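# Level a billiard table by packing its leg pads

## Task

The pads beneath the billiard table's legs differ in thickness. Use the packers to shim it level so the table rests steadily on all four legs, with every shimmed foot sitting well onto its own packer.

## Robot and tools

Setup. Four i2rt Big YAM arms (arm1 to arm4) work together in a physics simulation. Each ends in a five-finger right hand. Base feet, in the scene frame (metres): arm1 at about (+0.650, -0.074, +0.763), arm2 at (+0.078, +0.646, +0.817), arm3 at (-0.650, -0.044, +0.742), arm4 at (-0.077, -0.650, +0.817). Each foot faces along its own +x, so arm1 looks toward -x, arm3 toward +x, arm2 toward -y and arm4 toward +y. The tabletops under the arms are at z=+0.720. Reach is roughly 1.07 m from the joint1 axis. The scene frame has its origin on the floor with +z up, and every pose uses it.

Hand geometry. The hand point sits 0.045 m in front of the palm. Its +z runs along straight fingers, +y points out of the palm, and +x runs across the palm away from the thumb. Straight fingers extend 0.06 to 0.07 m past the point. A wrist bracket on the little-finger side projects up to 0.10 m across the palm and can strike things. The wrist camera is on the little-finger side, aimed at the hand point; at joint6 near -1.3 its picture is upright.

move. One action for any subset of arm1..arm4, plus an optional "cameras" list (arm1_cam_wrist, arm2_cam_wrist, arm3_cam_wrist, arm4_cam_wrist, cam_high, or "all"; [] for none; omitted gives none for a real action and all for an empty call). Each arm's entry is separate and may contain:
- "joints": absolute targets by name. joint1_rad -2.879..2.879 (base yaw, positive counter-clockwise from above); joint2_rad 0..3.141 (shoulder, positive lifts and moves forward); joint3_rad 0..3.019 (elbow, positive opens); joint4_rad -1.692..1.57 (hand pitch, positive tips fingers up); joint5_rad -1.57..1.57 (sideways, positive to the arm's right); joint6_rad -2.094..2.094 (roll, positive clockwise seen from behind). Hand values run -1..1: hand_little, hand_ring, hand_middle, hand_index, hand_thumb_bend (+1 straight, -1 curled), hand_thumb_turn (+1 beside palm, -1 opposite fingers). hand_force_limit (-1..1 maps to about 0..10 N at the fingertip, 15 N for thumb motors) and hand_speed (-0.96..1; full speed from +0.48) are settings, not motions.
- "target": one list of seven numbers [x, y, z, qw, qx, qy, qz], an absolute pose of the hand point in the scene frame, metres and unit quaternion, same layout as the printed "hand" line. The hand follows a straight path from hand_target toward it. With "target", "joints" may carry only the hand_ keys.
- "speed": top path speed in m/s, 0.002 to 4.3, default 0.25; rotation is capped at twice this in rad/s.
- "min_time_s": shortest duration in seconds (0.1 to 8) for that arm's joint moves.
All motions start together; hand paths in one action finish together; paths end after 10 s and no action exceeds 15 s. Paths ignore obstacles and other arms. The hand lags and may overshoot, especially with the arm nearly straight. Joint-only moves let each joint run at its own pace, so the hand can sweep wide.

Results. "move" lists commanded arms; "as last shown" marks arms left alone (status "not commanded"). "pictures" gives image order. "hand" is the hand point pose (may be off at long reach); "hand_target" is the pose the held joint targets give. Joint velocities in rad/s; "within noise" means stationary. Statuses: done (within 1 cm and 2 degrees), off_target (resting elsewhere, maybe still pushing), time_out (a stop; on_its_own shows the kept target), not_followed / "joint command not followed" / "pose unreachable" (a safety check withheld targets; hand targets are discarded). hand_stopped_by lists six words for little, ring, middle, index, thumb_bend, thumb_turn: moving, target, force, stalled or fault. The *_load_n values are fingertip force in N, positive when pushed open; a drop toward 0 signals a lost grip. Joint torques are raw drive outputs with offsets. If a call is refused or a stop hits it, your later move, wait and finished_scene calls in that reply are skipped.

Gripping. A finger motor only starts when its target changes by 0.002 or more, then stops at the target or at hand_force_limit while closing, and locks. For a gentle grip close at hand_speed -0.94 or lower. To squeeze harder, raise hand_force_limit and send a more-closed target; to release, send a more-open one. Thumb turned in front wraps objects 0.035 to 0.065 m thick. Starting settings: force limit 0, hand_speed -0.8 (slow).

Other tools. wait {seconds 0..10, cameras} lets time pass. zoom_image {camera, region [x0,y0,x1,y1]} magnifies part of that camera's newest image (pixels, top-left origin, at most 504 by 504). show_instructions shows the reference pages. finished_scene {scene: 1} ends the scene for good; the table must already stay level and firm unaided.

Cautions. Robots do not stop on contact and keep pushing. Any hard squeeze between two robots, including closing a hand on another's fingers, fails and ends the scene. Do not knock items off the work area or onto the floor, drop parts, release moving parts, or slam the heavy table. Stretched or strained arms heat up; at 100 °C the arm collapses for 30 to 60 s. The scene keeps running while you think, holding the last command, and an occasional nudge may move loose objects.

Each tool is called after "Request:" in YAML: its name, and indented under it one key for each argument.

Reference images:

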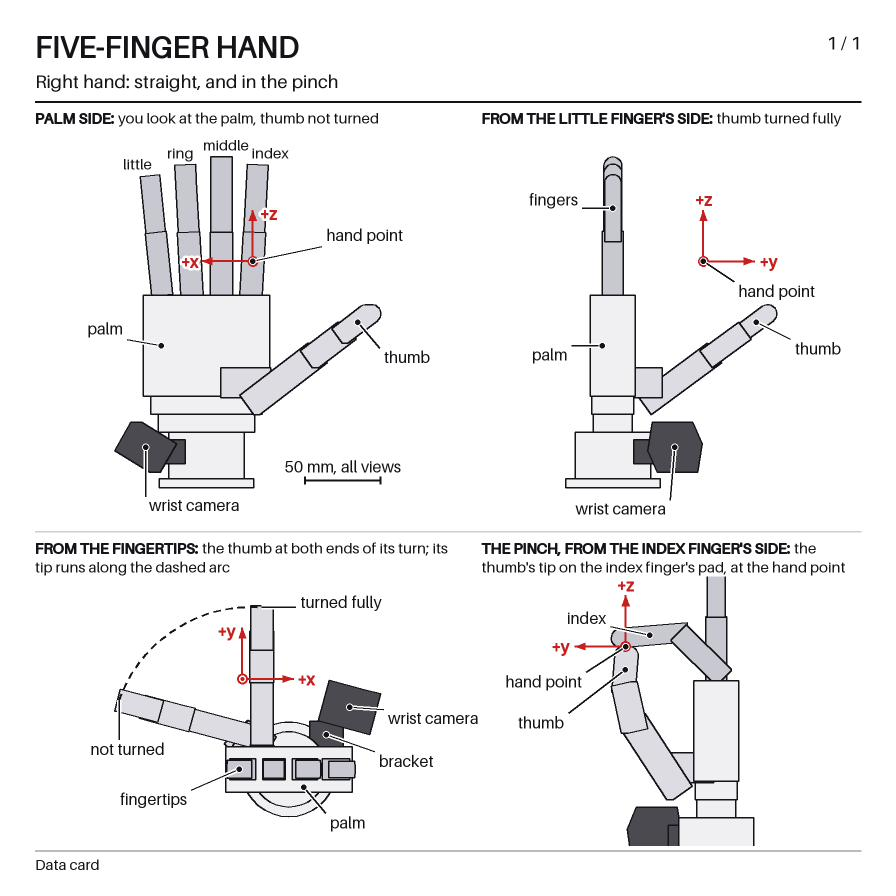

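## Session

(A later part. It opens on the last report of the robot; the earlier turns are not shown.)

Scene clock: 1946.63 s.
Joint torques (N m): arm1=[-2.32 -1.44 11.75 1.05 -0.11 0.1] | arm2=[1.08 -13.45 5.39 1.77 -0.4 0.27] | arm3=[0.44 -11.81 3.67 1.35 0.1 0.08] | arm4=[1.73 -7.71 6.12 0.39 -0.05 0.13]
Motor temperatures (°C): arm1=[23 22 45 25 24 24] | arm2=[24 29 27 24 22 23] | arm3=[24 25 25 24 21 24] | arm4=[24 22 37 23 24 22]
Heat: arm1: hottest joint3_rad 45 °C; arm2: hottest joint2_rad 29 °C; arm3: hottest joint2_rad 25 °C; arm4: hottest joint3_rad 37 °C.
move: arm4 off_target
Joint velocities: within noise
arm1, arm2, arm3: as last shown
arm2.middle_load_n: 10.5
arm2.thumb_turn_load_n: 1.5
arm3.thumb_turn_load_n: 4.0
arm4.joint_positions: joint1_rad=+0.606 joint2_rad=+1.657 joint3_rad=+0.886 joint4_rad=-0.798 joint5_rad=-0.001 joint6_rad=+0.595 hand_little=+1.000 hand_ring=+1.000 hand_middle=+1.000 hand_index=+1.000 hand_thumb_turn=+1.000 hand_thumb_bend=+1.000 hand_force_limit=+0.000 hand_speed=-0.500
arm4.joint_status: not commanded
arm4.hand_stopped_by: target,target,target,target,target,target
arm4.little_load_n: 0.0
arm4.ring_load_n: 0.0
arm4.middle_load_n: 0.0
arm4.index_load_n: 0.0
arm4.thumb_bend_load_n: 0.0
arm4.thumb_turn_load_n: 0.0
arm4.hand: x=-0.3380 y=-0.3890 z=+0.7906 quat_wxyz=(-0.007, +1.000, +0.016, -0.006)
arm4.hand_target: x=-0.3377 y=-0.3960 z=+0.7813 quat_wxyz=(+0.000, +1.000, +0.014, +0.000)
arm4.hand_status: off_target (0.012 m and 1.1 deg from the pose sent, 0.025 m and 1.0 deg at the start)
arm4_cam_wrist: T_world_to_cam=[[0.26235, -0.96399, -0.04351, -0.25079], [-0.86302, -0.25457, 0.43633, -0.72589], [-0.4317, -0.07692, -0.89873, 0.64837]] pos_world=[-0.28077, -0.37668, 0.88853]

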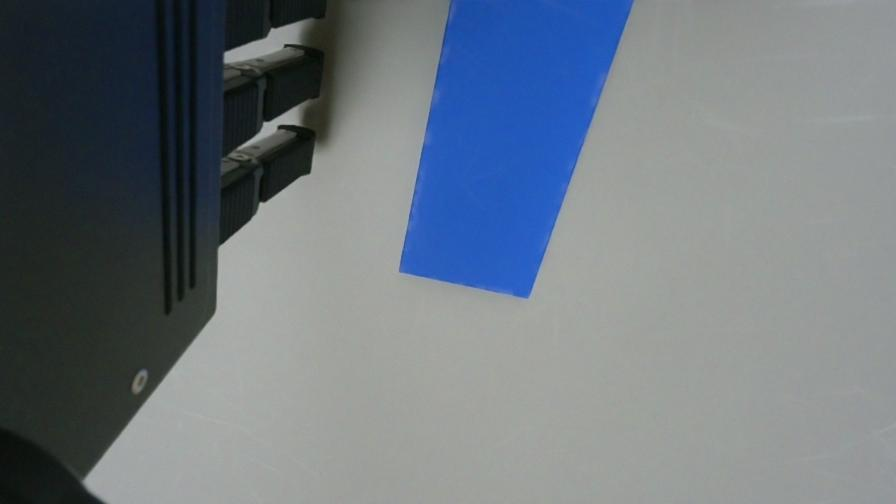

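Request:
move:
  arm4: {"target": [-0.338, -0.422, 0.775, 0, 0.9999, 0.014, 0], "speed": 0.05}
  cameras: ["arm4_cam_wrist"]

Scene clock: 1952.67 s.
Joint torques (N m): arm1=[-2.32 -1.44 11.77 1.05 -0.11 0.1] | arm2=[1.08 -13.45 5.39 1.77 -0.4 0.28] | arm3=[0.32 -11.81 3.67 1.32 0.1 0.07] | arm4=[2.78 -7.59 4.66 -0.05 -0.79 0.12]
Motor temperatures (°C): arm1=[23 22 45 25 24 24] | arm2=[24 29 27 24 22 23] | arm3=[24 25 25 24 21 24] | arm4=[24 22 37 23 24 22]
Heat: arm1: hottest joint3_rad 45 °C; arm2: hottest joint2_rad 29 °C; arm3: hottest joint2_rad 25 °C; arm4: hottest joint3_rad 37 °C.
move: arm4 off_target
Joint velocities: within noise
arm1, arm2, arm3: as last shown
arm2.middle_load_n: 11.0
arm3.middle_load_n: 2.5
arm4.joint_positions: joint1_rad=+0.635 joint2_rad=+1.630 joint3_rad=+0.840 joint4_rad=-0.756 joint5_rad=+0.016 joint6_rad=+0.636 hand_little=+1.000 hand_ring=+1.000 hand_middle=+1.000 hand_index=+1.000 hand_thumb_turn=+1.000 hand_thumb_bend=+1.000 hand_force_limit=+0.000 hand_speed=-0.500
arm4.joint_status: not commanded
arm4.hand_stopped_by: target,target,target,target,target,target
arm4.little_load_n: 0.0
arm4.ring_load_n: 0.0
arm4.middle_load_n: 0.0
arm4.index_load_n: 0.0
arm4.thumb_bend_load_n: 0.0
arm4.thumb_turn_load_n: -0.5
arm4.hand: x=-0.3396 y=-0.4007 z=+0.7860 quat_wxyz=(-0.021, +1.000, +0.009, -0.005)
arm4.hand_target: x=-0.3372 y=-0.4216 z=+0.7756 quat_wxyz=(+0.000, +1.000, +0.014, +0.001)
arm4.hand_status: off_target (0.024 m and 2.6 deg from the pose sent, 0.036 m and 1.1 deg at the start)
arm4_cam_wrist: T_world_to_cam=[[0.2494, -0.96584, -0.07042, -0.24575], [-0.86635, -0.25502, 0.42942, -0.72421], [-0.43271, -0.04609, -0.90036, 0.656]] pos_world=[-0.28227, -0.3918, 0.88432]

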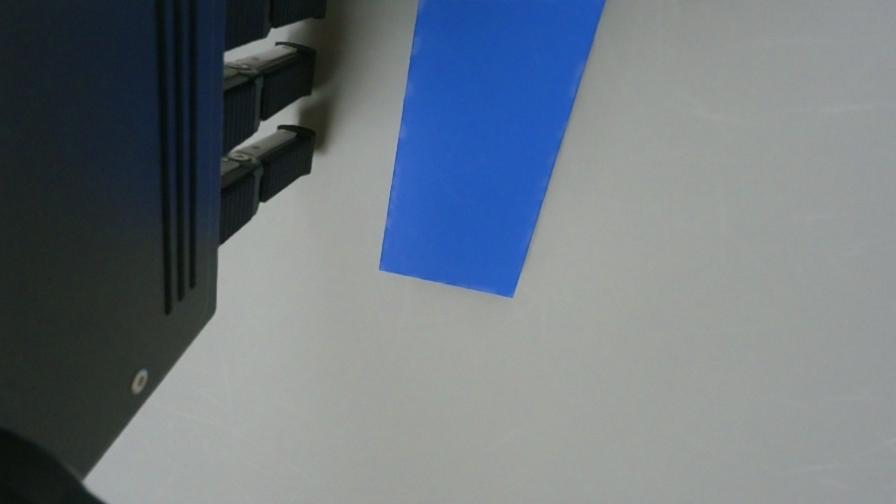

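Request:
zoom_image:
  camera: "arm4_cam_wrist"
  region: [200, 0, 500, 170]

Scaled by 1.680 from the camera's image (finer frame: 1280x720).

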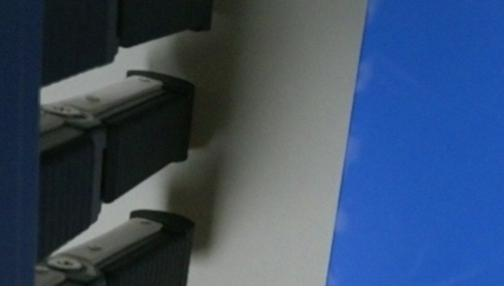

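Request:
move:
  arm4: {"target": [-0.338, -0.425, 0.788, 0, 0.9999, 0.014, 0], "speed": 0.06}
  cameras: ["arm4_cam_wrist"]

Request:
zoom_image:
  camera: "arm4_cam_wrist"
  region: [200, 0, 500, 170]

Scene clock: 1964.80 s.
Joint torques (N m): arm1=[-2.37 -1.44 11.75 1.03 -0.11 0.11] | arm2=[1.08 -13.39 5.39 1.77 -0.4 0.28] | arm3=[0.44 -11.87 3.67 1.35 0.11 0.08] | arm4=[1.67 -9.11 5.93 -0.57 -0.18 0.13]
Motor temperatures (°C): arm1=[23 22 45 25 24 24] | arm2=[24 29 27 24 22 23] | arm3=[24 25 25 24 21 24] | arm4=[24 22 37 23 24 22]
Heat: arm1: hottest joint3_rad 45 °C; arm2: hottest joint2_rad 29 °C; arm3: hottest joint2_rad 25 °C; arm4: hottest joint3_rad 37 °C.
move: arm4 done
Joint velocities: within noise
arm1, arm2, arm3: as last shown
arm3.little_load_n: -0.5
arm4.joint_positions: joint1_rad=+0.653 joint2_rad=+1.618 joint3_rad=+0.828 joint4_rad=-0.782 joint5_rad=+0.001 joint6_rad=+0.641 hand_little=+1.000 hand_ring=+1.000 hand_middle=+1.000 hand_index=+1.000 hand_thumb_turn=+1.000 hand_thumb_bend=+1.000 hand_force_limit=+0.000 hand_speed=-0.500
arm4.joint_status: not commanded
arm4.hand_stopped_by: target,target,target,target,target,target
arm4.little_load_n: 0.0
arm4.ring_load_n: 0.0
arm4.middle_load_n: 0.0
arm4.index_load_n: 0.0
arm4.thumb_bend_load_n: 0.0
arm4.thumb_turn_load_n: 0.0
arm4.hand: x=-0.3397 y=-0.4163 z=+0.7884 quat_wxyz=(-0.007, +1.000, +0.016, -0.004)
arm4.hand_target: x=-0.3380 y=-0.4249 z=+0.7880 quat_wxyz=(+0.000, +1.000, +0.014, +0.000)
arm4.hand_status: done (0.009 m and 0.9 deg from the pose sent, 0.024 m and 2.6 deg at the start)
arm4_cam_wrist: T_world_to_cam=[[0.26317, -0.96386, -0.04143, -0.27802], [-0.86435, -0.25464, 0.43366, -0.73181], [-0.42854, -0.07832, -0.90012, 0.64523]] pos_world=[-0.28286, -0.40378, 0.88663]

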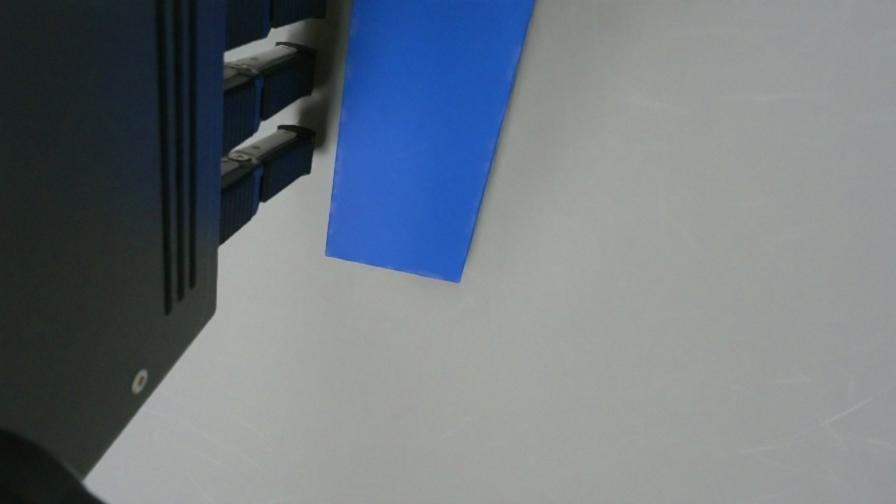

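Scaled by 1.680 from the camera's image (finer frame: 1280x720).

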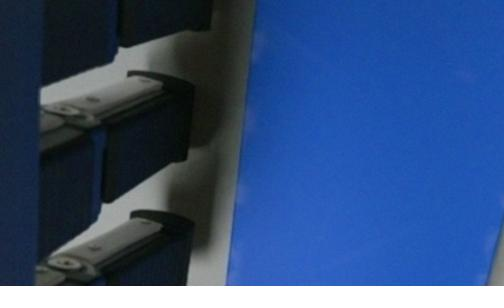

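Request:
move:
  arm4: {"target": [-0.338, -0.440, 0.789, 0, 0.9999, 0.014, 0], "speed": 0.05}
  cameras: ["arm4_cam_wrist"]

Request:
zoom_image:
  camera: "arm4_cam_wrist"
  region: [200, 0, 500, 170]

Scene clock: 1987.23 s.
Joint torques (N m): arm1=[-2.32 -1.44 11.77 1.03 -0.11 0.11] | arm2=[1.08 -13.45 5.38 1.77 -0.4 0.27] | arm3=[0.44 -11.81 3.67 1.31 0.1 0.08] | arm4=[1.73 -8.59 5.85 -0.43 -0.19 0.14]
Motor temperatures (°C): arm1=[23 22 45 25 24 24] | arm2=[24 29 27 24 22 23] | arm3=[24 26 25 24 21 24] | arm4=[24 22 36 23 24 22]
Heat: arm1: hottest joint3_rad 45 °C; arm2: hottest joint2_rad 29 °C; arm3: hottest joint2_rad 26 °C; arm4: hottest joint3_rad 36 °C.
move: arm4 done
Joint velocities: within noise
arm1, arm2, arm3: as last shown
arm2.ring_load_n: 0.5
arm3.little_load_n: 0.0
arm3.middle_load_n: 3.0
arm4.joint_positions: joint1_rad=+0.679 joint2_rad=+1.590 joint3_rad=+0.797 joint4_rad=-0.782 joint5_rad=+0.001 joint6_rad=+0.667 hand_little=+1.000 hand_ring=+1.000 hand_middle=+1.000 hand_index=+1.000 hand_thumb_turn=+1.000 hand_thumb_bend=+1.000 hand_force_limit=+0.000 hand_speed=-0.500
arm4.joint_status: not commanded
arm4.hand_stopped_by: target,target,target,target,target,target
arm4.little_load_n: 0.0
arm4.ring_load_n: 0.5
arm4.middle_load_n: 0.0
arm4.index_load_n: 0.0
arm4.thumb_bend_load_n: 0.0
arm4.thumb_turn_load_n: 0.0
arm4.hand: x=-0.3394 y=-0.4316 z=+0.7898 quat_wxyz=(-0.006, +1.000, +0.016, -0.003)
arm4.hand_target: x=-0.3379 y=-0.4399 z=+0.7890 quat_wxyz=(+0.000, +1.000, +0.014, +0.000)
arm4.hand_status: done (0.009 m and 0.8 deg from the pose sent, 0.024 m and 0.9 deg at the start)
arm4_cam_wrist: T_world_to_cam=[[0.26329, -0.96393, -0.03903, -0.29468], [-0.86508, -0.25382, 0.43268, -0.73511], [-0.42698, -0.08015, -0.9007, 0.64567]] pos_world=[-0.28265, -0.41889, 0.88813]

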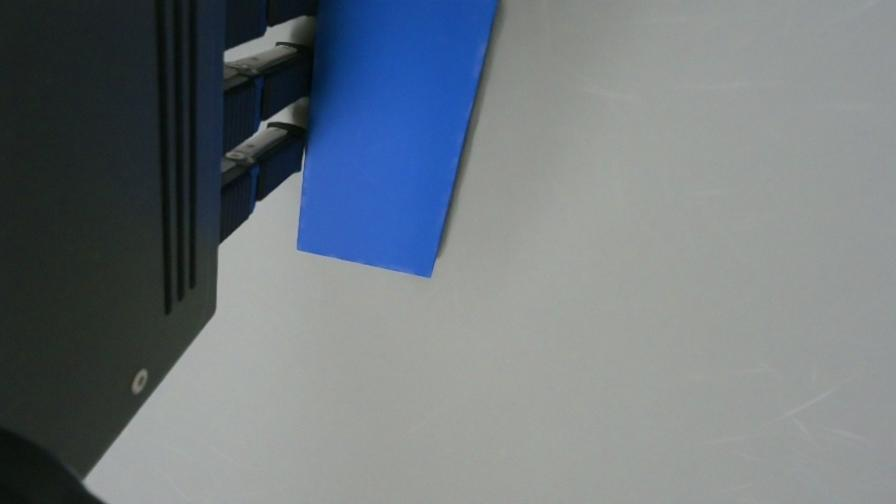

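Scaled by 1.680 from the camera's image (finer frame: 1280x720).

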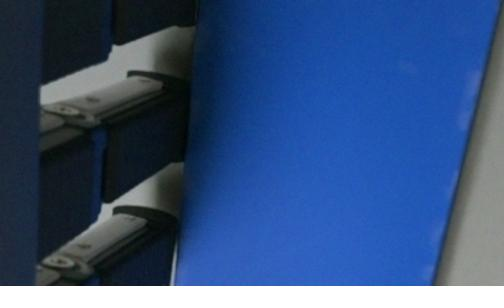

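Request:
move:
  arm4: {"target": [-0.338, -0.4475, 0.789, 0, 0.9999, 0.014, 0], "speed": 0.05}
  cameras: ["arm4_cam_wrist"]

Scene clock: 1996.47 s.
Joint torques (N m): arm1=[-2.32 -1.49 11.77 1.05 -0.11 0.11] | arm2=[1.08 -13.45 5.39 1.77 -0.4 0.27] | arm3=[0.38 -11.81 3.66 1.35 0.1 0.07] | arm4=[1.79 -8.35 5.79 -0.29 -0.2 0.12]
Motor temperatures (°C): arm1=[23 22 45 25 24 24] | arm2=[24 29 27 24 22 23] | arm3=[24 26 25 24 21 24] | arm4=[24 22 36 23 24 22]
Heat: arm1: hottest joint3_rad 45 °C; arm2: hottest joint2_rad 29 °C; arm3: hottest joint2_rad 26 °C; arm4: hottest joint3_rad 36 °C.
move: arm4 done
Joint velocities: within noise
arm1.joint_positions: joint1_rad=+0.012 joint2_rad=+0.711 joint3_rad=+0.452 joint4_rad=+0.310 joint5_rad=+0.003 joint6_rad=-1.571 hand_little=+1.000 hand_ring=+1.000 hand_middle=+1.000 hand_index=+1.000 hand_thumb_turn=-1.000 hand_thumb_bend=-0.939 hand_force_limit=+0.000 hand_speed=-0.800
arm1.joint_status: not commanded
arm1.hand_stopped_by: target,target,target,target,force,target
arm1.little_load_n: 0.0
arm1.ring_load_n: 0.0
arm1.middle_load_n: 0.0
arm1.index_load_n: 0.0
arm1.thumb_bend_load_n: 9.5
arm1.thumb_turn_load_n: 1.0
arm1.hand: x=+0.2337 y=-0.0123 z=+1.0792 quat_wxyz=(-0.727, +0.003, +0.687, -0.005)
arm1.hand_target: x=+0.2320 y=-0.0079 z=+1.1106 quat_wxyz=(-0.743, +0.010, +0.669, -0.006)
arm1.hand_status: not commanded
arm2.joint_positions: joint1_rad=-1.158 joint2_rad=+1.879 joint3_rad=+0.983 joint4_rad=-0.157 joint5_rad=-0.839 joint6_rad=-0.933 hand_little=+1.000 hand_ring=-0.300 hand_middle=-0.134 hand_index=-0.300 hand_thumb_turn=-1.000 hand_thumb_bend=+1.000 hand_force_limit=+0.000 hand_speed=-0.800
arm2.joint_status: not commanded
arm2.hand_stopped_by: target,target,force,target,target,target
arm2.little_load_n: 0.0
arm2.ring_load_n: 0.0
arm2.middle_load_n: 11.0
arm2.index_load_n: 0.0
arm2.thumb_bend_load_n: 0.5
arm2.thumb_turn_load_n: 1.5
arm2.hand: x=-0.3217 y=+0.3237 z=+0.7606 quat_wxyz=(-0.002, +0.014, -0.890, +0.457)
arm2.hand_target: x=-0.3179 y=+0.3170 z=+0.7582 quat_wxyz=(-0.007, +0.013, -0.889, +0.458)
arm2.hand_status: not commanded
arm3.joint_positions: joint1_rad=-0.255 joint2_rad=+1.934 joint3_rad=+0.411 joint4_rad=+1.383 joint5_rad=+0.106 joint6_rad=+0.008 hand_little=+0.350 hand_ring=+0.350 hand_middle=+0.621 hand_index=+0.481 hand_thumb_turn=-1.000 hand_thumb_bend=-0.941 hand_force_limit=+0.000 hand_speed=-0.800
arm3.joint_status: not commanded
arm3.hand_stopped_by: target,target,target,target,force,target
arm3.little_load_n: 0.0
arm3.ring_load_n: 0.0
arm3.middle_load_n: 2.5
arm3.index_load_n: 3.5
arm3.thumb_bend_load_n: 9.0
arm3.thumb_turn_load_n: 3.5
arm3.hand: x=-0.1619 y=-0.1405 z=+0.7233 quat_wxyz=(-0.382, +0.444, -0.611, +0.534)
arm3.hand_target: x=-0.1552 y=-0.1369 z=+0.7220 quat_wxyz=(-0.386, +0.444, -0.611, +0.531)
arm3.hand_status: not commanded
arm4.joint_positions: joint1_rad=+0.692 joint2_rad=+1.577 joint3_rad=+0.781 joint4_rad=-0.782 joint5_rad=+0.001 joint6_rad=+0.681 hand_little=+1.000 hand_ring=+1.000 hand_middle=+1.000 hand_index=+1.000 hand_thumb_turn=+1.000 hand_thumb_bend=+1.000 hand_force_limit=+0.000 hand_speed=-0.500
arm4.joint_status: not commanded
arm4.hand_stopped_by: target,target,target,target,target,target
arm4.little_load_n: 0.0
arm4.ring_load_n: 0.0
arm4.middle_load_n: 0.0
arm4.index_load_n: 0.0
arm4.thumb_bend_load_n: -0.5
arm4.thumb_turn_load_n: 0.0
arm4.hand: x=-0.3391 y=-0.4394 z=+0.7901 quat_wxyz=(-0.005, +1.000, +0.016, -0.002)
arm4.hand_target: x=-0.3380 y=-0.4473 z=+0.7890 quat_wxyz=(+0.000, +1.000, +0.014, +0.000)
arm4.hand_status: done (0.008 m and 0.6 deg from the pose sent, 0.016 m and 0.8 deg at the start)
arm4_cam_wrist: T_world_to_cam=[[0.26256, -0.96421, -0.03701, -0.30416], [-0.86594, -0.25237, 0.4318, -0.73593], [-0.42568, -0.08133, -0.90121, 0.64569]] pos_world=[-0.28255, -0.42649, 0.88843]

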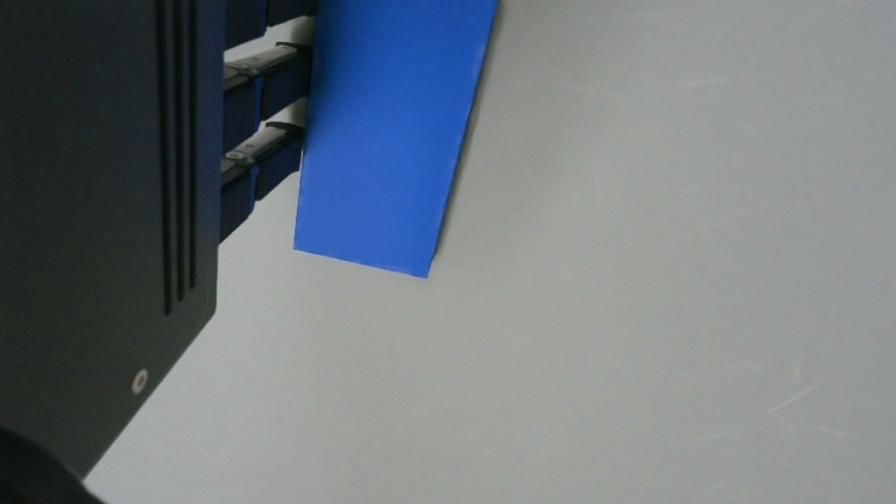

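Request:
move:
  arm4: {"target": [-0.338, -0.405, 0.83, 0, 0.9999, 0.014, 0], "speed": 0.12}

Request:
move:
  arm4: {"target": [-0.365, -0.455, 0.89, 0.006, -0.7071, -0.7071, 0], "speed": 0.3}
  cameras: ["arm4_cam_wrist", "cam_high"]

Request:
zoom_image:
  camera: "arm4_cam_wrist"
  region: [620, 0, 896, 260]

Scene clock: 2004.50 s.
Joint torques (N m): arm1=[-2.37 -1.44 11.74 1.03 -0.11 0.1] | arm2=[1.14 -13.45 5.39 1.78 -0.4 0.27] | arm3=[0.38 -11.81 3.67 1.33 0.1 0.07] | arm4=[0.03 -8.18 10.25 -0.7 -0.13 -0.13]
Motor temperatures (°C): arm1=[23 22 45 25 24 24] | arm2=[24 29 27 24 22 23] | arm3=[24 26 25 24 21 24] | arm4=[24 22 36 23 24 22]
Heat: arm1: hottest joint3_rad 45 °C; arm2: hottest joint2_rad 29 °C; arm3: hottest joint2_rad 26 °C; arm4: hottest joint3_rad 36 °C.
move: arm4 off_target
Joint velocities: within noise
arm1, arm2, arm3: as last shown
arm2.middle_load_n: 10.5
arm3.thumb_turn_load_n: 4.0
arm4.joint_positions: joint1_rad=+0.639 joint2_rad=+1.564 joint3_rad=+0.868 joint4_rad=-0.916 joint5_rad=+0.001 joint6_rad=+0.637 hand_little=+1.000 hand_ring=+1.000 hand_middle=+1.000 hand_index=+1.000 hand_thumb_turn=+1.000 hand_thumb_bend=+1.000 hand_force_limit=+0.000 hand_speed=-0.500
arm4.joint_status: not commanded
arm4.hand_stopped_by: target,target,target,target,target,target
arm4.little_load_n: 0.0
arm4.ring_load_n: 0.0
arm4.middle_load_n: 0.0
arm4.index_load_n: 0.0
arm4.thumb_bend_load_n: 0.0
arm4.thumb_turn_load_n: 0.0
arm4.hand: x=-0.3318 y=-0.4185 z=+0.8204 quat_wxyz=(+0.009, +1.000, +0.011, +0.008)
arm4.hand_target: x=-0.3379 y=-0.4052 z=+0.8300 quat_wxyz=(+0.000, +1.000, +0.014, +0.000)
arm4.hand_status: off_target (0.018 m and 1.4 deg from the pose sent, 0.053 m and 0.6 deg at the start)
pictures: none

Scene clock: 2008.07 s.
Joint torques (N m): arm1=[-2.32 -1.44 11.77 1.05 -0.11 0.1] | arm2=[1.08 -13.45 5.39 1.78 -0.4 0.27] | arm3=[0.32 -11.81 3.67 1.33 0.11 0.08] | arm4=[1.38 -9.35 11.73 -0.69 -0.15 -0.14]
Motor temperatures (°C): arm1=[23 22 46 25 24 24] | arm2=[24 29 27 24 22 23] | arm3=[24 26 25 24 21 24] | arm4=[24 22 36 23 24 22]
Heat: arm1: hottest joint3_rad 46 °C; arm2: hottest joint2_rad 29 °C; arm3: hottest joint2_rad 26 °C; arm4: hottest joint3_rad 36 °C.
move: arm4 off_target
Joint velocities: within noise
arm1, arm2, arm3: as last shown
arm2.middle_load_n: 11.0
arm3.middle_load_n: 3.0
arm3.thumb_turn_load_n: 3.5
arm4.joint_positions: joint1_rad=+0.968 joint2_rad=+1.544 joint3_rad=+1.020 joint4_rad=-1.087 joint5_rad=-0.001 joint6_rad=-0.561 hand_little=+1.000 hand_ring=+1.000 hand_middle=+1.000 hand_index=+1.000 hand_thumb_turn=+1.000 hand_thumb_bend=+1.000 hand_force_limit=+0.000 hand_speed=-0.500
arm4.joint_status: not commanded
arm4.hand_stopped_by: target,target,target,target,target,target
arm4.little_load_n: 0.0
arm4.ring_load_n: 0.0
arm4.middle_load_n: 0.5
arm4.index_load_n: 0.0
arm4.thumb_bend_load_n: -0.5
arm4.thumb_turn_load_n: -0.5
arm4.hand: x=-0.3500 y=-0.4625 z=+0.8767 quat_wxyz=(+0.011, +0.715, +0.699, +0.005)
arm4.hand_target: x=-0.3647 y=-0.4554 z=+0.8900 quat_wxyz=(-0.006, +0.707, +0.707, +0.000)
arm4.hand_status: off_target (0.021 m and 2.4 deg from the pose sent, 0.085 m and 88.7 deg at the start)
arm4_cam_wrist: T_world_to_cam=[[0.97744, 0.2111, -0.00637, 0.44656], [0.19203, -0.87577, 0.44289, -0.7164], [0.08791, -0.43412, -0.89655, 0.7297]] pos_world=[-0.36307, -0.40489, 0.97435]

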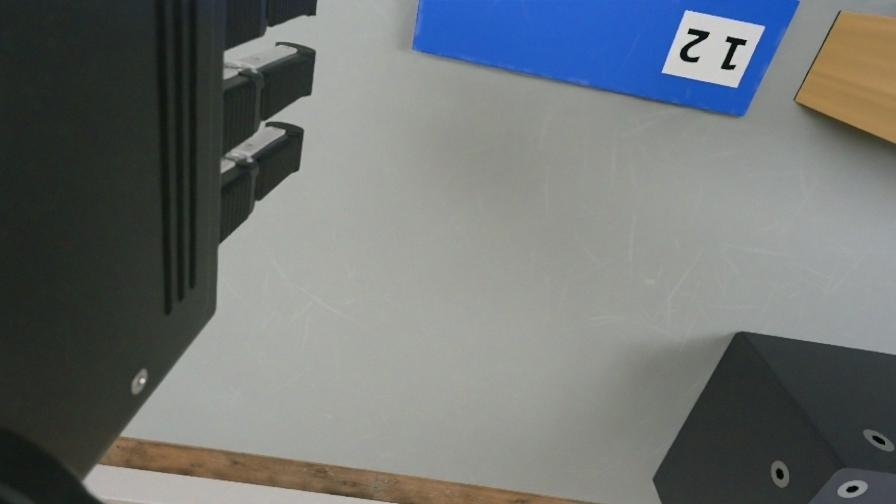

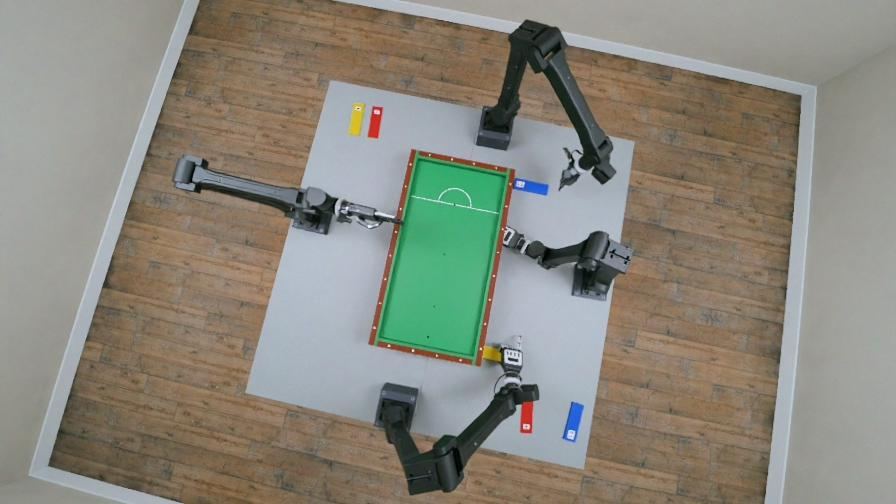

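Scaled by 1.826 from the camera's image (finer frame: 1280x720).

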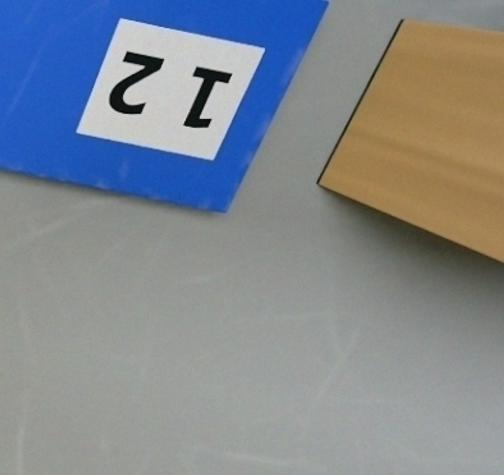

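Request:
move:
  arm4: {"target": [-0.338, -0.525, 0.88, 0, 0.9999, 0.014, 0], "speed": 0.3}
  cameras: ["arm4_cam_wrist", "cam_high"]

Scene clock: 2055.03 s.
Joint torques (N m): arm1=[-2.32 -1.38 11.75 1.05 -0.11 0.1] | arm2=[1.08 -13.39 5.39 1.77 -0.4 0.28] | arm3=[0.38 -11.81 3.69 1.32 0.11 0.07] | arm4=[0.56 -5.01 7.35 0.1 0 0.14]
Motor temperatures (°C): arm1=[23 22 46 25 24 24] | arm2=[24 29 27 24 22 23] | arm3=[24 26 25 24 21 24] | arm4=[24 22 40 23 24 22]
Heat: arm1: hottest joint3_rad 46 °C; arm2: hottest joint2_rad 29 °C; arm3: hottest joint2_rad 26 °C; arm4: hottest joint3_rad 40 °C.
move: arm4 done
Joint velocities: within noise
arm1, arm2, arm3: as last shown
arm3.middle_load_n: 2.5
arm3.thumb_bend_load_n: 9.5
arm4.joint_positions: joint1_rad=+0.877 joint2_rad=+1.262 joint3_rad=+0.762 joint4_rad=-1.087 joint5_rad=-0.007 joint6_rad=+0.852 hand_little=+1.000 hand_ring=+1.000 hand_middle=+1.000 hand_index=+1.000 hand_thumb_turn=+1.000 hand_thumb_bend=+1.000 hand_force_limit=+0.000 hand_speed=-0.500
arm4.joint_status: not commanded
arm4.hand_stopped_by: target,target,target,target,target,target
arm4.little_load_n: 0.0
arm4.ring_load_n: 0.0
arm4.middle_load_n: 0.0
arm4.index_load_n: 0.0
arm4.thumb_bend_load_n: 0.0
arm4.thumb_turn_load_n: 0.0
arm4.hand: x=-0.3409 y=-0.5241 z=+0.8828 quat_wxyz=(+0.001, +1.000, +0.023, -0.001)
arm4.hand_target: x=-0.3380 y=-0.5250 z=+0.8800 quat_wxyz=(+0.000, +1.000, +0.014, +0.000)
arm4.hand_status: done (0.004 m and 1.0 deg from the pose sent, 0.064 m and 87.2 deg at the start)
arm4_cam_wrist: T_world_to_cam=[[0.27592, -0.96083, -0.02588, -0.38549], [-0.86379, -0.25968, 0.43177, -0.80195], [-0.42158, -0.09678, -0.90161, 0.71521]] pos_world=[-0.28484, -0.50942, 0.98113]

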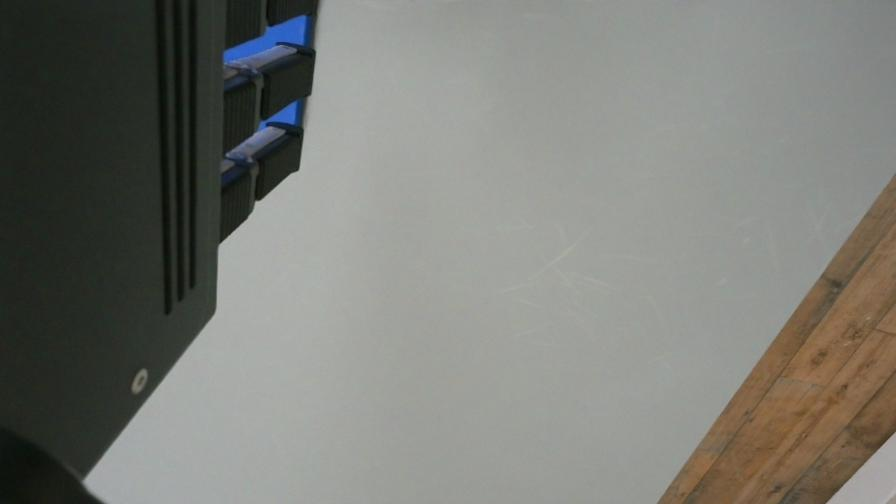

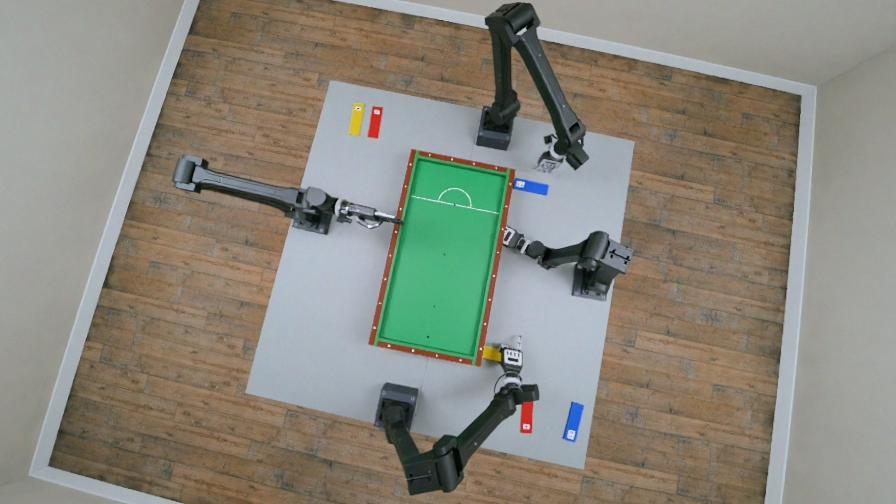

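Request:
move:
  arm4: {"target": [-0.338, -0.525, 0.785, 0, 0.9999, 0.014, 0], "speed": 0.1}
  cameras: ["arm4_cam_wrist", "cam_high"]

Request:
zoom_image:
  camera: "cam_high"
  region: [500, 130, 600, 210]

Scene clock: 2061.63 s.
Joint torques (N m): arm1=[-2.37 -1.49 11.75 1.03 -0.11 0.11] | arm2=[1.08 -13.45 5.39 1.77 -0.4 0.27] | arm3=[0.32 -11.75 3.69 1.35 0.1 0.08] | arm4=[0.67 -4.07 5.98 0.38 -0.02 0.13]
Motor temperatures (°C): arm1=[23 22 46 25 24 24] | arm2=[24 29 27 24 22 23] | arm3=[24 26 25 24 21 24] | arm4=[24 22 40 23 24 22]
Heat: arm1: hottest joint3_rad 46 °C; arm2: hottest joint2_rad 29 °C; arm3: hottest joint2_rad 26 °C; arm4: hottest joint3_rad 40 °C.
move: arm4 done
Joint velocities: within noise
arm1, arm2, arm3: as last shown
arm3.middle_load_n: 3.0
arm4.joint_positions: joint1_rad=+0.877 joint2_rad=+1.437 joint3_rad=+0.628 joint4_rad=-0.764 joint5_rad=-0.006 joint6_rad=+0.854 hand_little=+1.000 hand_ring=+1.000 hand_middle=+1.000 hand_index=+1.000 hand_thumb_turn=+1.000 hand_thumb_bend=+1.000 hand_force_limit=+0.000 hand_speed=-0.500
arm4.joint_status: not commanded
arm4.hand_stopped_by: target,target,target,target,target,target
arm4.little_load_n: 0.0
arm4.ring_load_n: 0.0
arm4.middle_load_n: 0.0
arm4.index_load_n: 0.0
arm4.thumb_bend_load_n: -0.5
arm4.thumb_turn_load_n: 0.0
arm4.hand: x=-0.3414 y=-0.5231 z=+0.7919 quat_wxyz=(-0.004, +1.000, +0.022, -0.006)
arm4.hand_target: x=-0.3380 y=-0.5250 z=+0.7853 quat_wxyz=(+0.000, +1.000, +0.014, +0.000)
arm4.hand_status: done (0.008 m and 1.2 deg from the pose sent, 0.098 m and 1.0 deg at the start)
arm4_cam_wrist: T_world_to_cam=[[0.27378, -0.96108, -0.03702, -0.37881], [-0.85982, -0.26182, 0.43836, -0.76785], [-0.431, -0.08818, -0.89804, 0.63166]] pos_world=[-0.28426, -0.5094, 0.88983]

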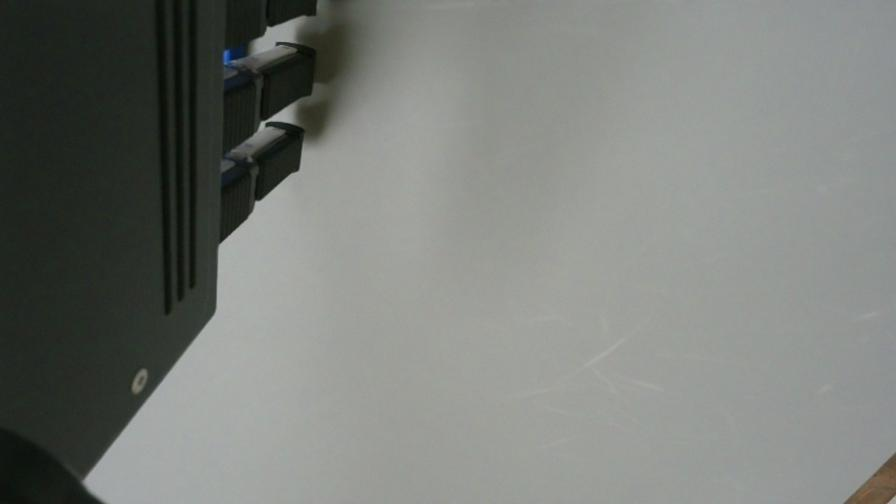

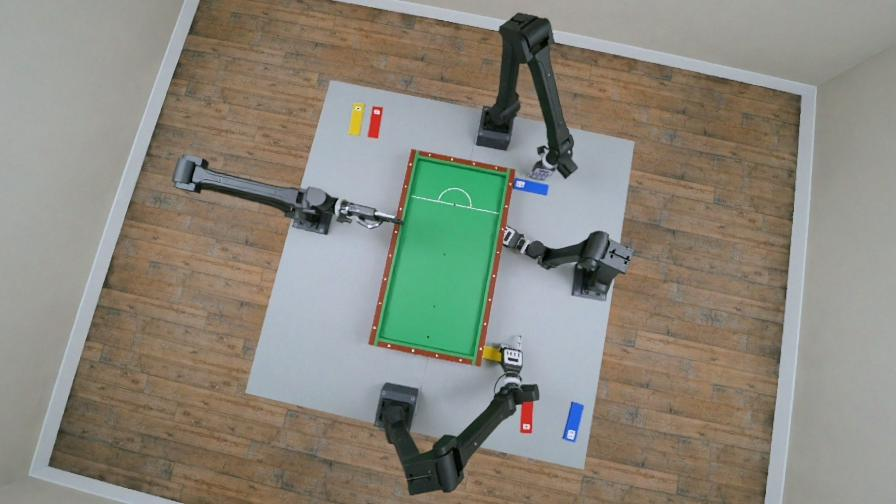

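Scaled by 5.040 from the camera's image (finer frame: 1280x720).

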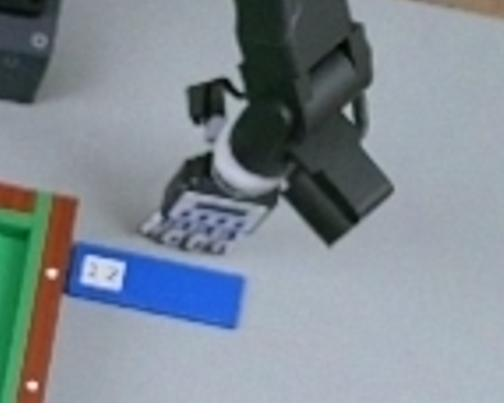

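Request:
move:
  arm4: {"target": [-0.338, -0.498, 0.785, 0, 0.9999, 0.014, 0], "speed": 0.05}
  cameras: ["arm4_cam_wrist", "cam_high"]

Request:
zoom_image:
  camera: "cam_high"
  region: [500, 130, 600, 210]

Scene clock: 2067.33 s.
Joint torques (N m): arm1=[-2.32 -1.38 11.77 1.03 -0.11 0.1] | arm2=[1.08 -13.39 5.39 1.77 -0.4 0.28] | arm3=[0.38 -11.81 3.66 1.35 0.1 0.08] | arm4=[-1.2 -2.78 8.94 0.17 0.82 -0.12]
Motor temperatures (°C): arm1=[23 22 46 25 24 24] | arm2=[24 29 27 24 22 23] | arm3=[24 26 25 24 21 24] | arm4=[24 22 39 23 24 22]
Heat: arm1: hottest joint3_rad 46 °C; arm2: hottest joint2_rad 29 °C; arm3: hottest joint2_rad 26 °C; arm4: hottest joint3_rad 39 °C.
move: arm4 off_target
Joint velocities: within noise
arm1, arm2, arm3: as last shown
arm2.little_load_n: -0.5
arm2.index_load_n: 0.5
arm3.thumb_turn_load_n: 4.0
arm4.joint_positions: joint1_rad=+0.831 joint2_rad=+1.461 joint3_rad=+0.637 joint4_rad=-0.765 joint5_rad=-0.025 joint6_rad=+0.813 hand_little=+1.000 hand_ring=+1.000 hand_middle=+0.999 hand_index=+1.000 hand_thumb_turn=+1.000 hand_thumb_bend=+1.000 hand_force_limit=+0.000 hand_speed=-0.500
arm4.joint_status: not commanded
arm4.hand_stopped_by: target,target,target,target,target,target
arm4.little_load_n: 0.0
arm4.ring_load_n: 0.0
arm4.middle_load_n: -7.0
arm4.index_load_n: 0.0
arm4.thumb_bend_load_n: 0.0
arm4.thumb_turn_load_n: 0.0
arm4.hand: x=-0.3358 y=-0.5147 z=+0.7891 quat_wxyz=(+0.008, +1.000, +0.019, -0.006)
arm4.hand_target: x=-0.3376 y=-0.4985 z=+0.7854 quat_wxyz=(+0.000, +1.000, +0.014, +0.000)
arm4.hand_status: off_target (0.017 m and 1.4 deg from the pose sent, 0.026 m and 1.2 deg at the start)
arm4_cam_wrist: T_world_to_cam=[[0.26907, -0.96303, -0.01344, -0.39351], [-0.86083, -0.24673, 0.44507, -0.75759], [-0.43193, -0.10819, -0.89539, 0.61956]] pos_world=[-0.27867, -0.49886, 0.88665]

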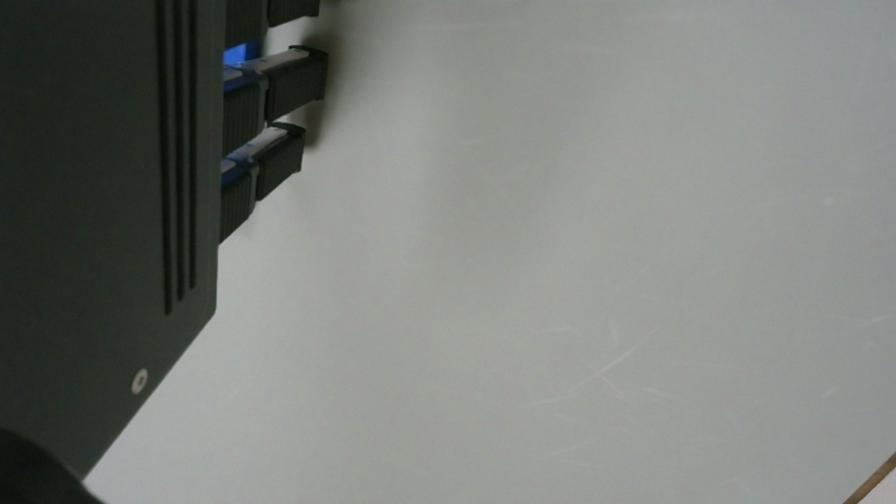

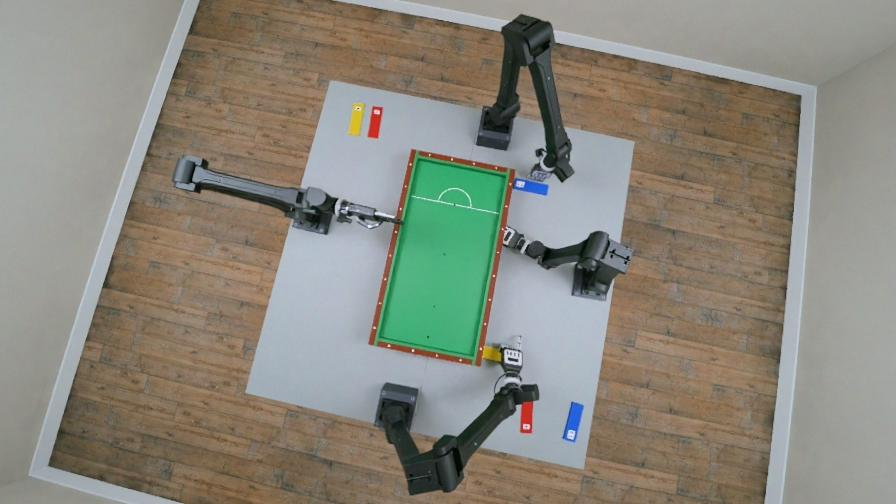

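Scaled by 5.040 from the camera's image (finer frame: 1280x720).

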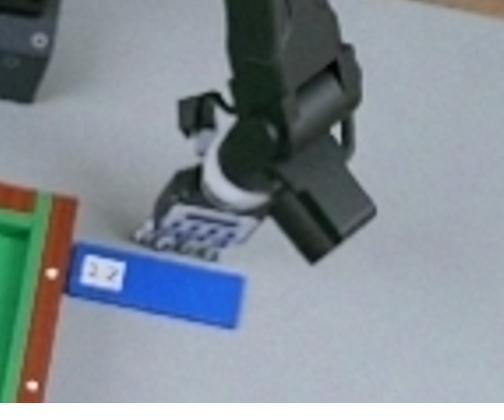

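Request:
move:
  arm4: {"target": [-0.338, -0.505, 0.800, 0, 0.9999, 0.014, 0], "speed": 0.08}
  cameras: ["arm4_cam_wrist", "cam_high"]

Request:
zoom_image:
  camera: "cam_high"
  region: [500, 130, 600, 210]

Scene clock: 2073.80 s.
Joint torques (N m): arm1=[-2.37 -1.44 11.75 1.02 -0.11 0.11] | arm2=[1.08 -13.45 5.39 1.78 -0.4 0.27] | arm3=[0.38 -11.81 3.66 1.33 0.1 0.08] | arm4=[0.26 -6.07 9.06 -0.66 0 0.04]
Motor temperatures (°C): arm1=[23 22 46 25 24 24] | arm2=[24 29 27 24 22 23] | arm3=[24 26 25 24 21 24] | arm4=[24 22 39 23 24 22]
Heat: arm1: hottest joint3_rad 46 °C; arm2: hottest joint2_rad 29 °C; arm3: hottest joint2_rad 26 °C; arm4: hottest joint3_rad 39 °C.
move: arm4 off_target
Joint velocities: within noise
arm1, arm2, arm3: as last shown
arm1.thumb_bend_load_n: 9.0
arm2.little_load_n: 0.0
arm2.index_load_n: 0.0
arm3.middle_load_n: 2.5
arm3.thumb_turn_load_n: 3.5
arm4.joint_positions: joint1_rad=+0.831 joint2_rad=+1.453 joint3_rad=+0.640 joint4_rad=-0.798 joint5_rad=-0.006 joint6_rad=+0.813 hand_little=+1.000 hand_ring=+1.000 hand_middle=+1.000 hand_index=+1.000 hand_thumb_turn=+1.000 hand_thumb_bend=+1.000 hand_force_limit=+0.000 hand_speed=-0.500
arm4.joint_status: not commanded
arm4.hand_stopped_by: target,target,target,target,target,target
arm4.little_load_n: 0.0
arm4.ring_load_n: 0.0
arm4.middle_load_n: 0.0
arm4.index_load_n: 0.0
arm4.thumb_bend_load_n: -0.5
arm4.thumb_turn_load_n: 0.0
arm4.hand: x=-0.3286 y=-0.5161 z=+0.7913 quat_wxyz=(+0.009, +1.000, +0.019, +0.008)
arm4.hand_target: x=-0.3378 y=-0.5052 z=+0.8000 quat_wxyz=(+0.000, +1.000, +0.014, +0.000)
arm4.hand_status: off_target (0.017 m and 1.5 deg from the pose sent, 0.015 m and 1.4 deg at the start)
arm4_cam_wrist: T_world_to_cam=[[0.26982, -0.9629, -0.0051, -0.40302], [-0.87344, -0.24697, 0.41964, -0.73686], [-0.40533, -0.10877, -0.90768, 0.64259]] pos_world=[-0.2744, -0.50016, 0.89043]

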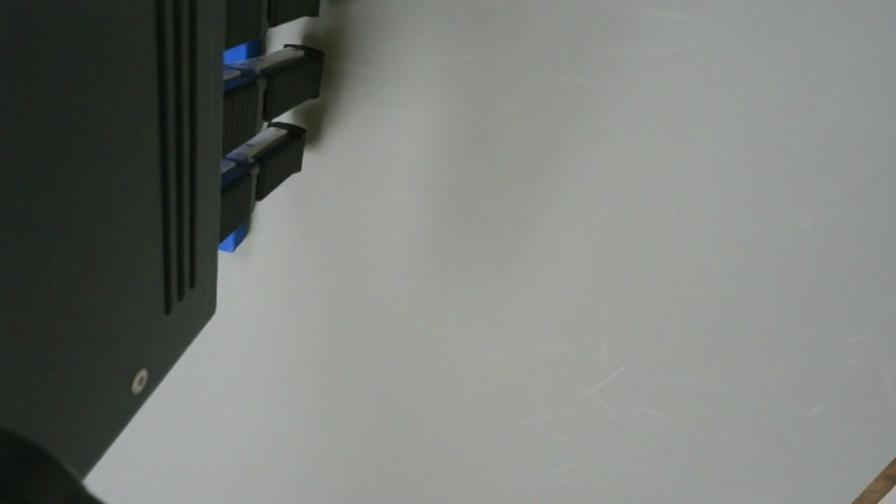

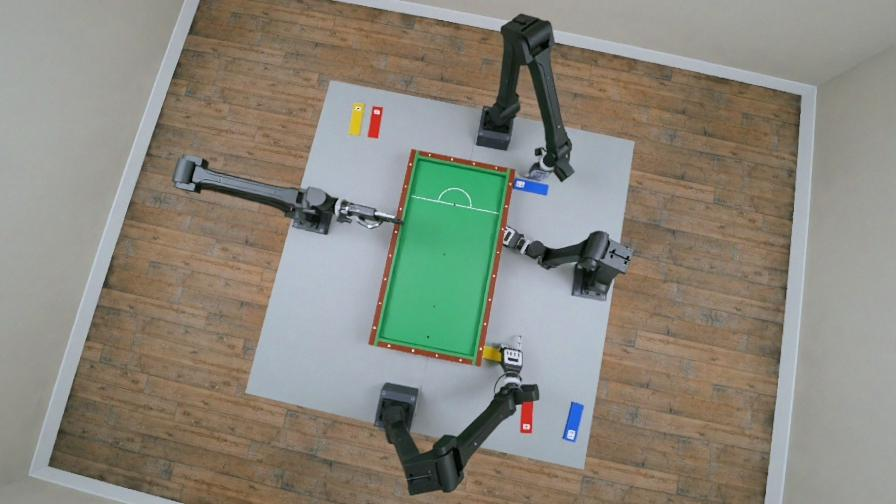

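Scaled by 5.040 from the camera's image (finer frame: 1280x720).

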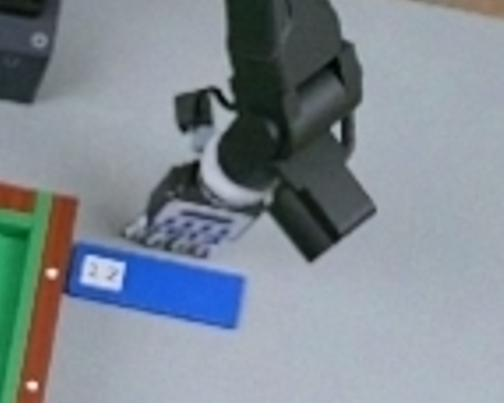

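Request:
move:
  arm4: {"target": [-0.338, -0.496, 0.797, 0, 0.9999, 0.014, 0], "speed": 0.08}
  cameras: ["cam_high"]

Request:
zoom_image:
  camera: "cam_high"
  region: [500, 130, 600, 210]

Scene clock: 2078.90 s.
Joint torques (N m): arm1=[-2.32 -1.38 11.74 1.03 -0.11 0.11] | arm2=[1.08 -13.45 5.38 1.78 -0.4 0.28] | arm3=[0.32 -11.87 3.64 1.33 0.11 0.08] | arm4=[-0.09 -4.25 9.65 -0.24 -0.01 -0.14]
Motor temperatures (°C): arm1=[23 22 46 25 24 24] | arm2=[24 29 27 24 22 23] | arm3=[24 26 25 24 21 24] | arm4=[24 22 39 23 24 22]
Heat: arm1: hottest joint3_rad 46 °C; arm2: hottest joint2_rad 29 °C; arm3: hottest joint2_rad 26 °C; arm4: hottest joint3_rad 39 °C.
move: arm4 off_target
Joint velocities: within noise
arm1, arm2, arm3: as last shown
arm1.thumb_bend_load_n: 9.5
arm2.little_load_n: -0.5
arm3.middle_load_n: 3.0
arm4.joint_positions: joint1_rad=+0.814 joint2_rad=+1.453 joint3_rad=+0.646 joint4_rad=-0.798 joint5_rad=-0.005 joint6_rad=+0.810 hand_little=+1.000 hand_ring=+1.000 hand_middle=+1.000 hand_index=+1.000 hand_thumb_turn=+1.000 hand_thumb_bend=+1.000 hand_force_limit=+0.000 hand_speed=-0.500
arm4.joint_status: not commanded
arm4.hand_stopped_by: target,target,target,target,target,target
arm4.little_load_n: 0.0
arm4.ring_load_n: 0.0
arm4.middle_load_n: 0.0
arm4.index_load_n: 0.0
arm4.thumb_bend_load_n: 0.0
arm4.thumb_turn_load_n: 0.0
arm4.hand: x=-0.3284 y=-0.5094 z=+0.7928 quat_wxyz=(+0.007, +1.000, +0.012, +0.006)
arm4.hand_target: x=-0.3377 y=-0.4962 z=+0.7972 quat_wxyz=(+0.000, +1.000, +0.014, +0.000)
arm4.hand_status: off_target (0.017 m and 1.1 deg from the pose sent, 0.023 m and 1.5 deg at the start)

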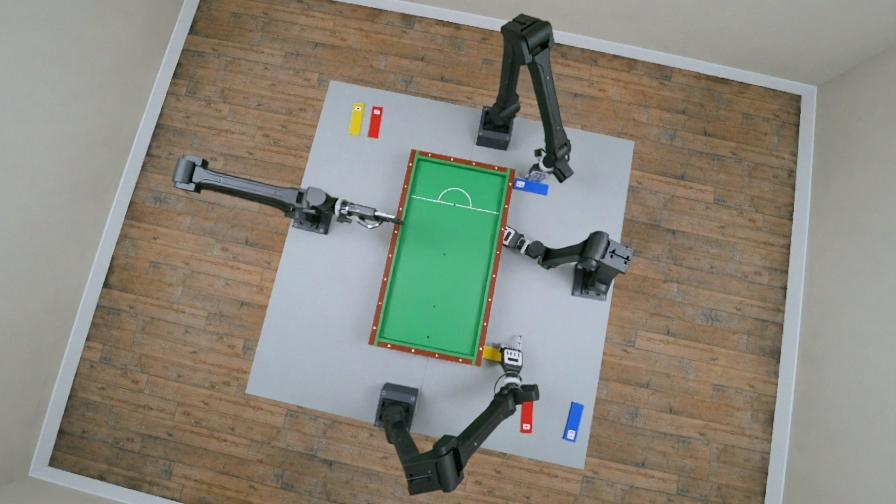

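Scaled by 5.040 from the camera's image (finer frame: 1280x720).

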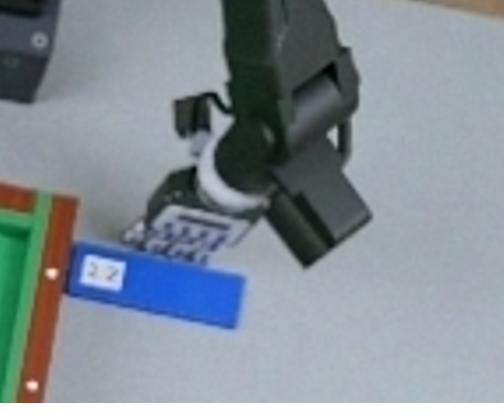

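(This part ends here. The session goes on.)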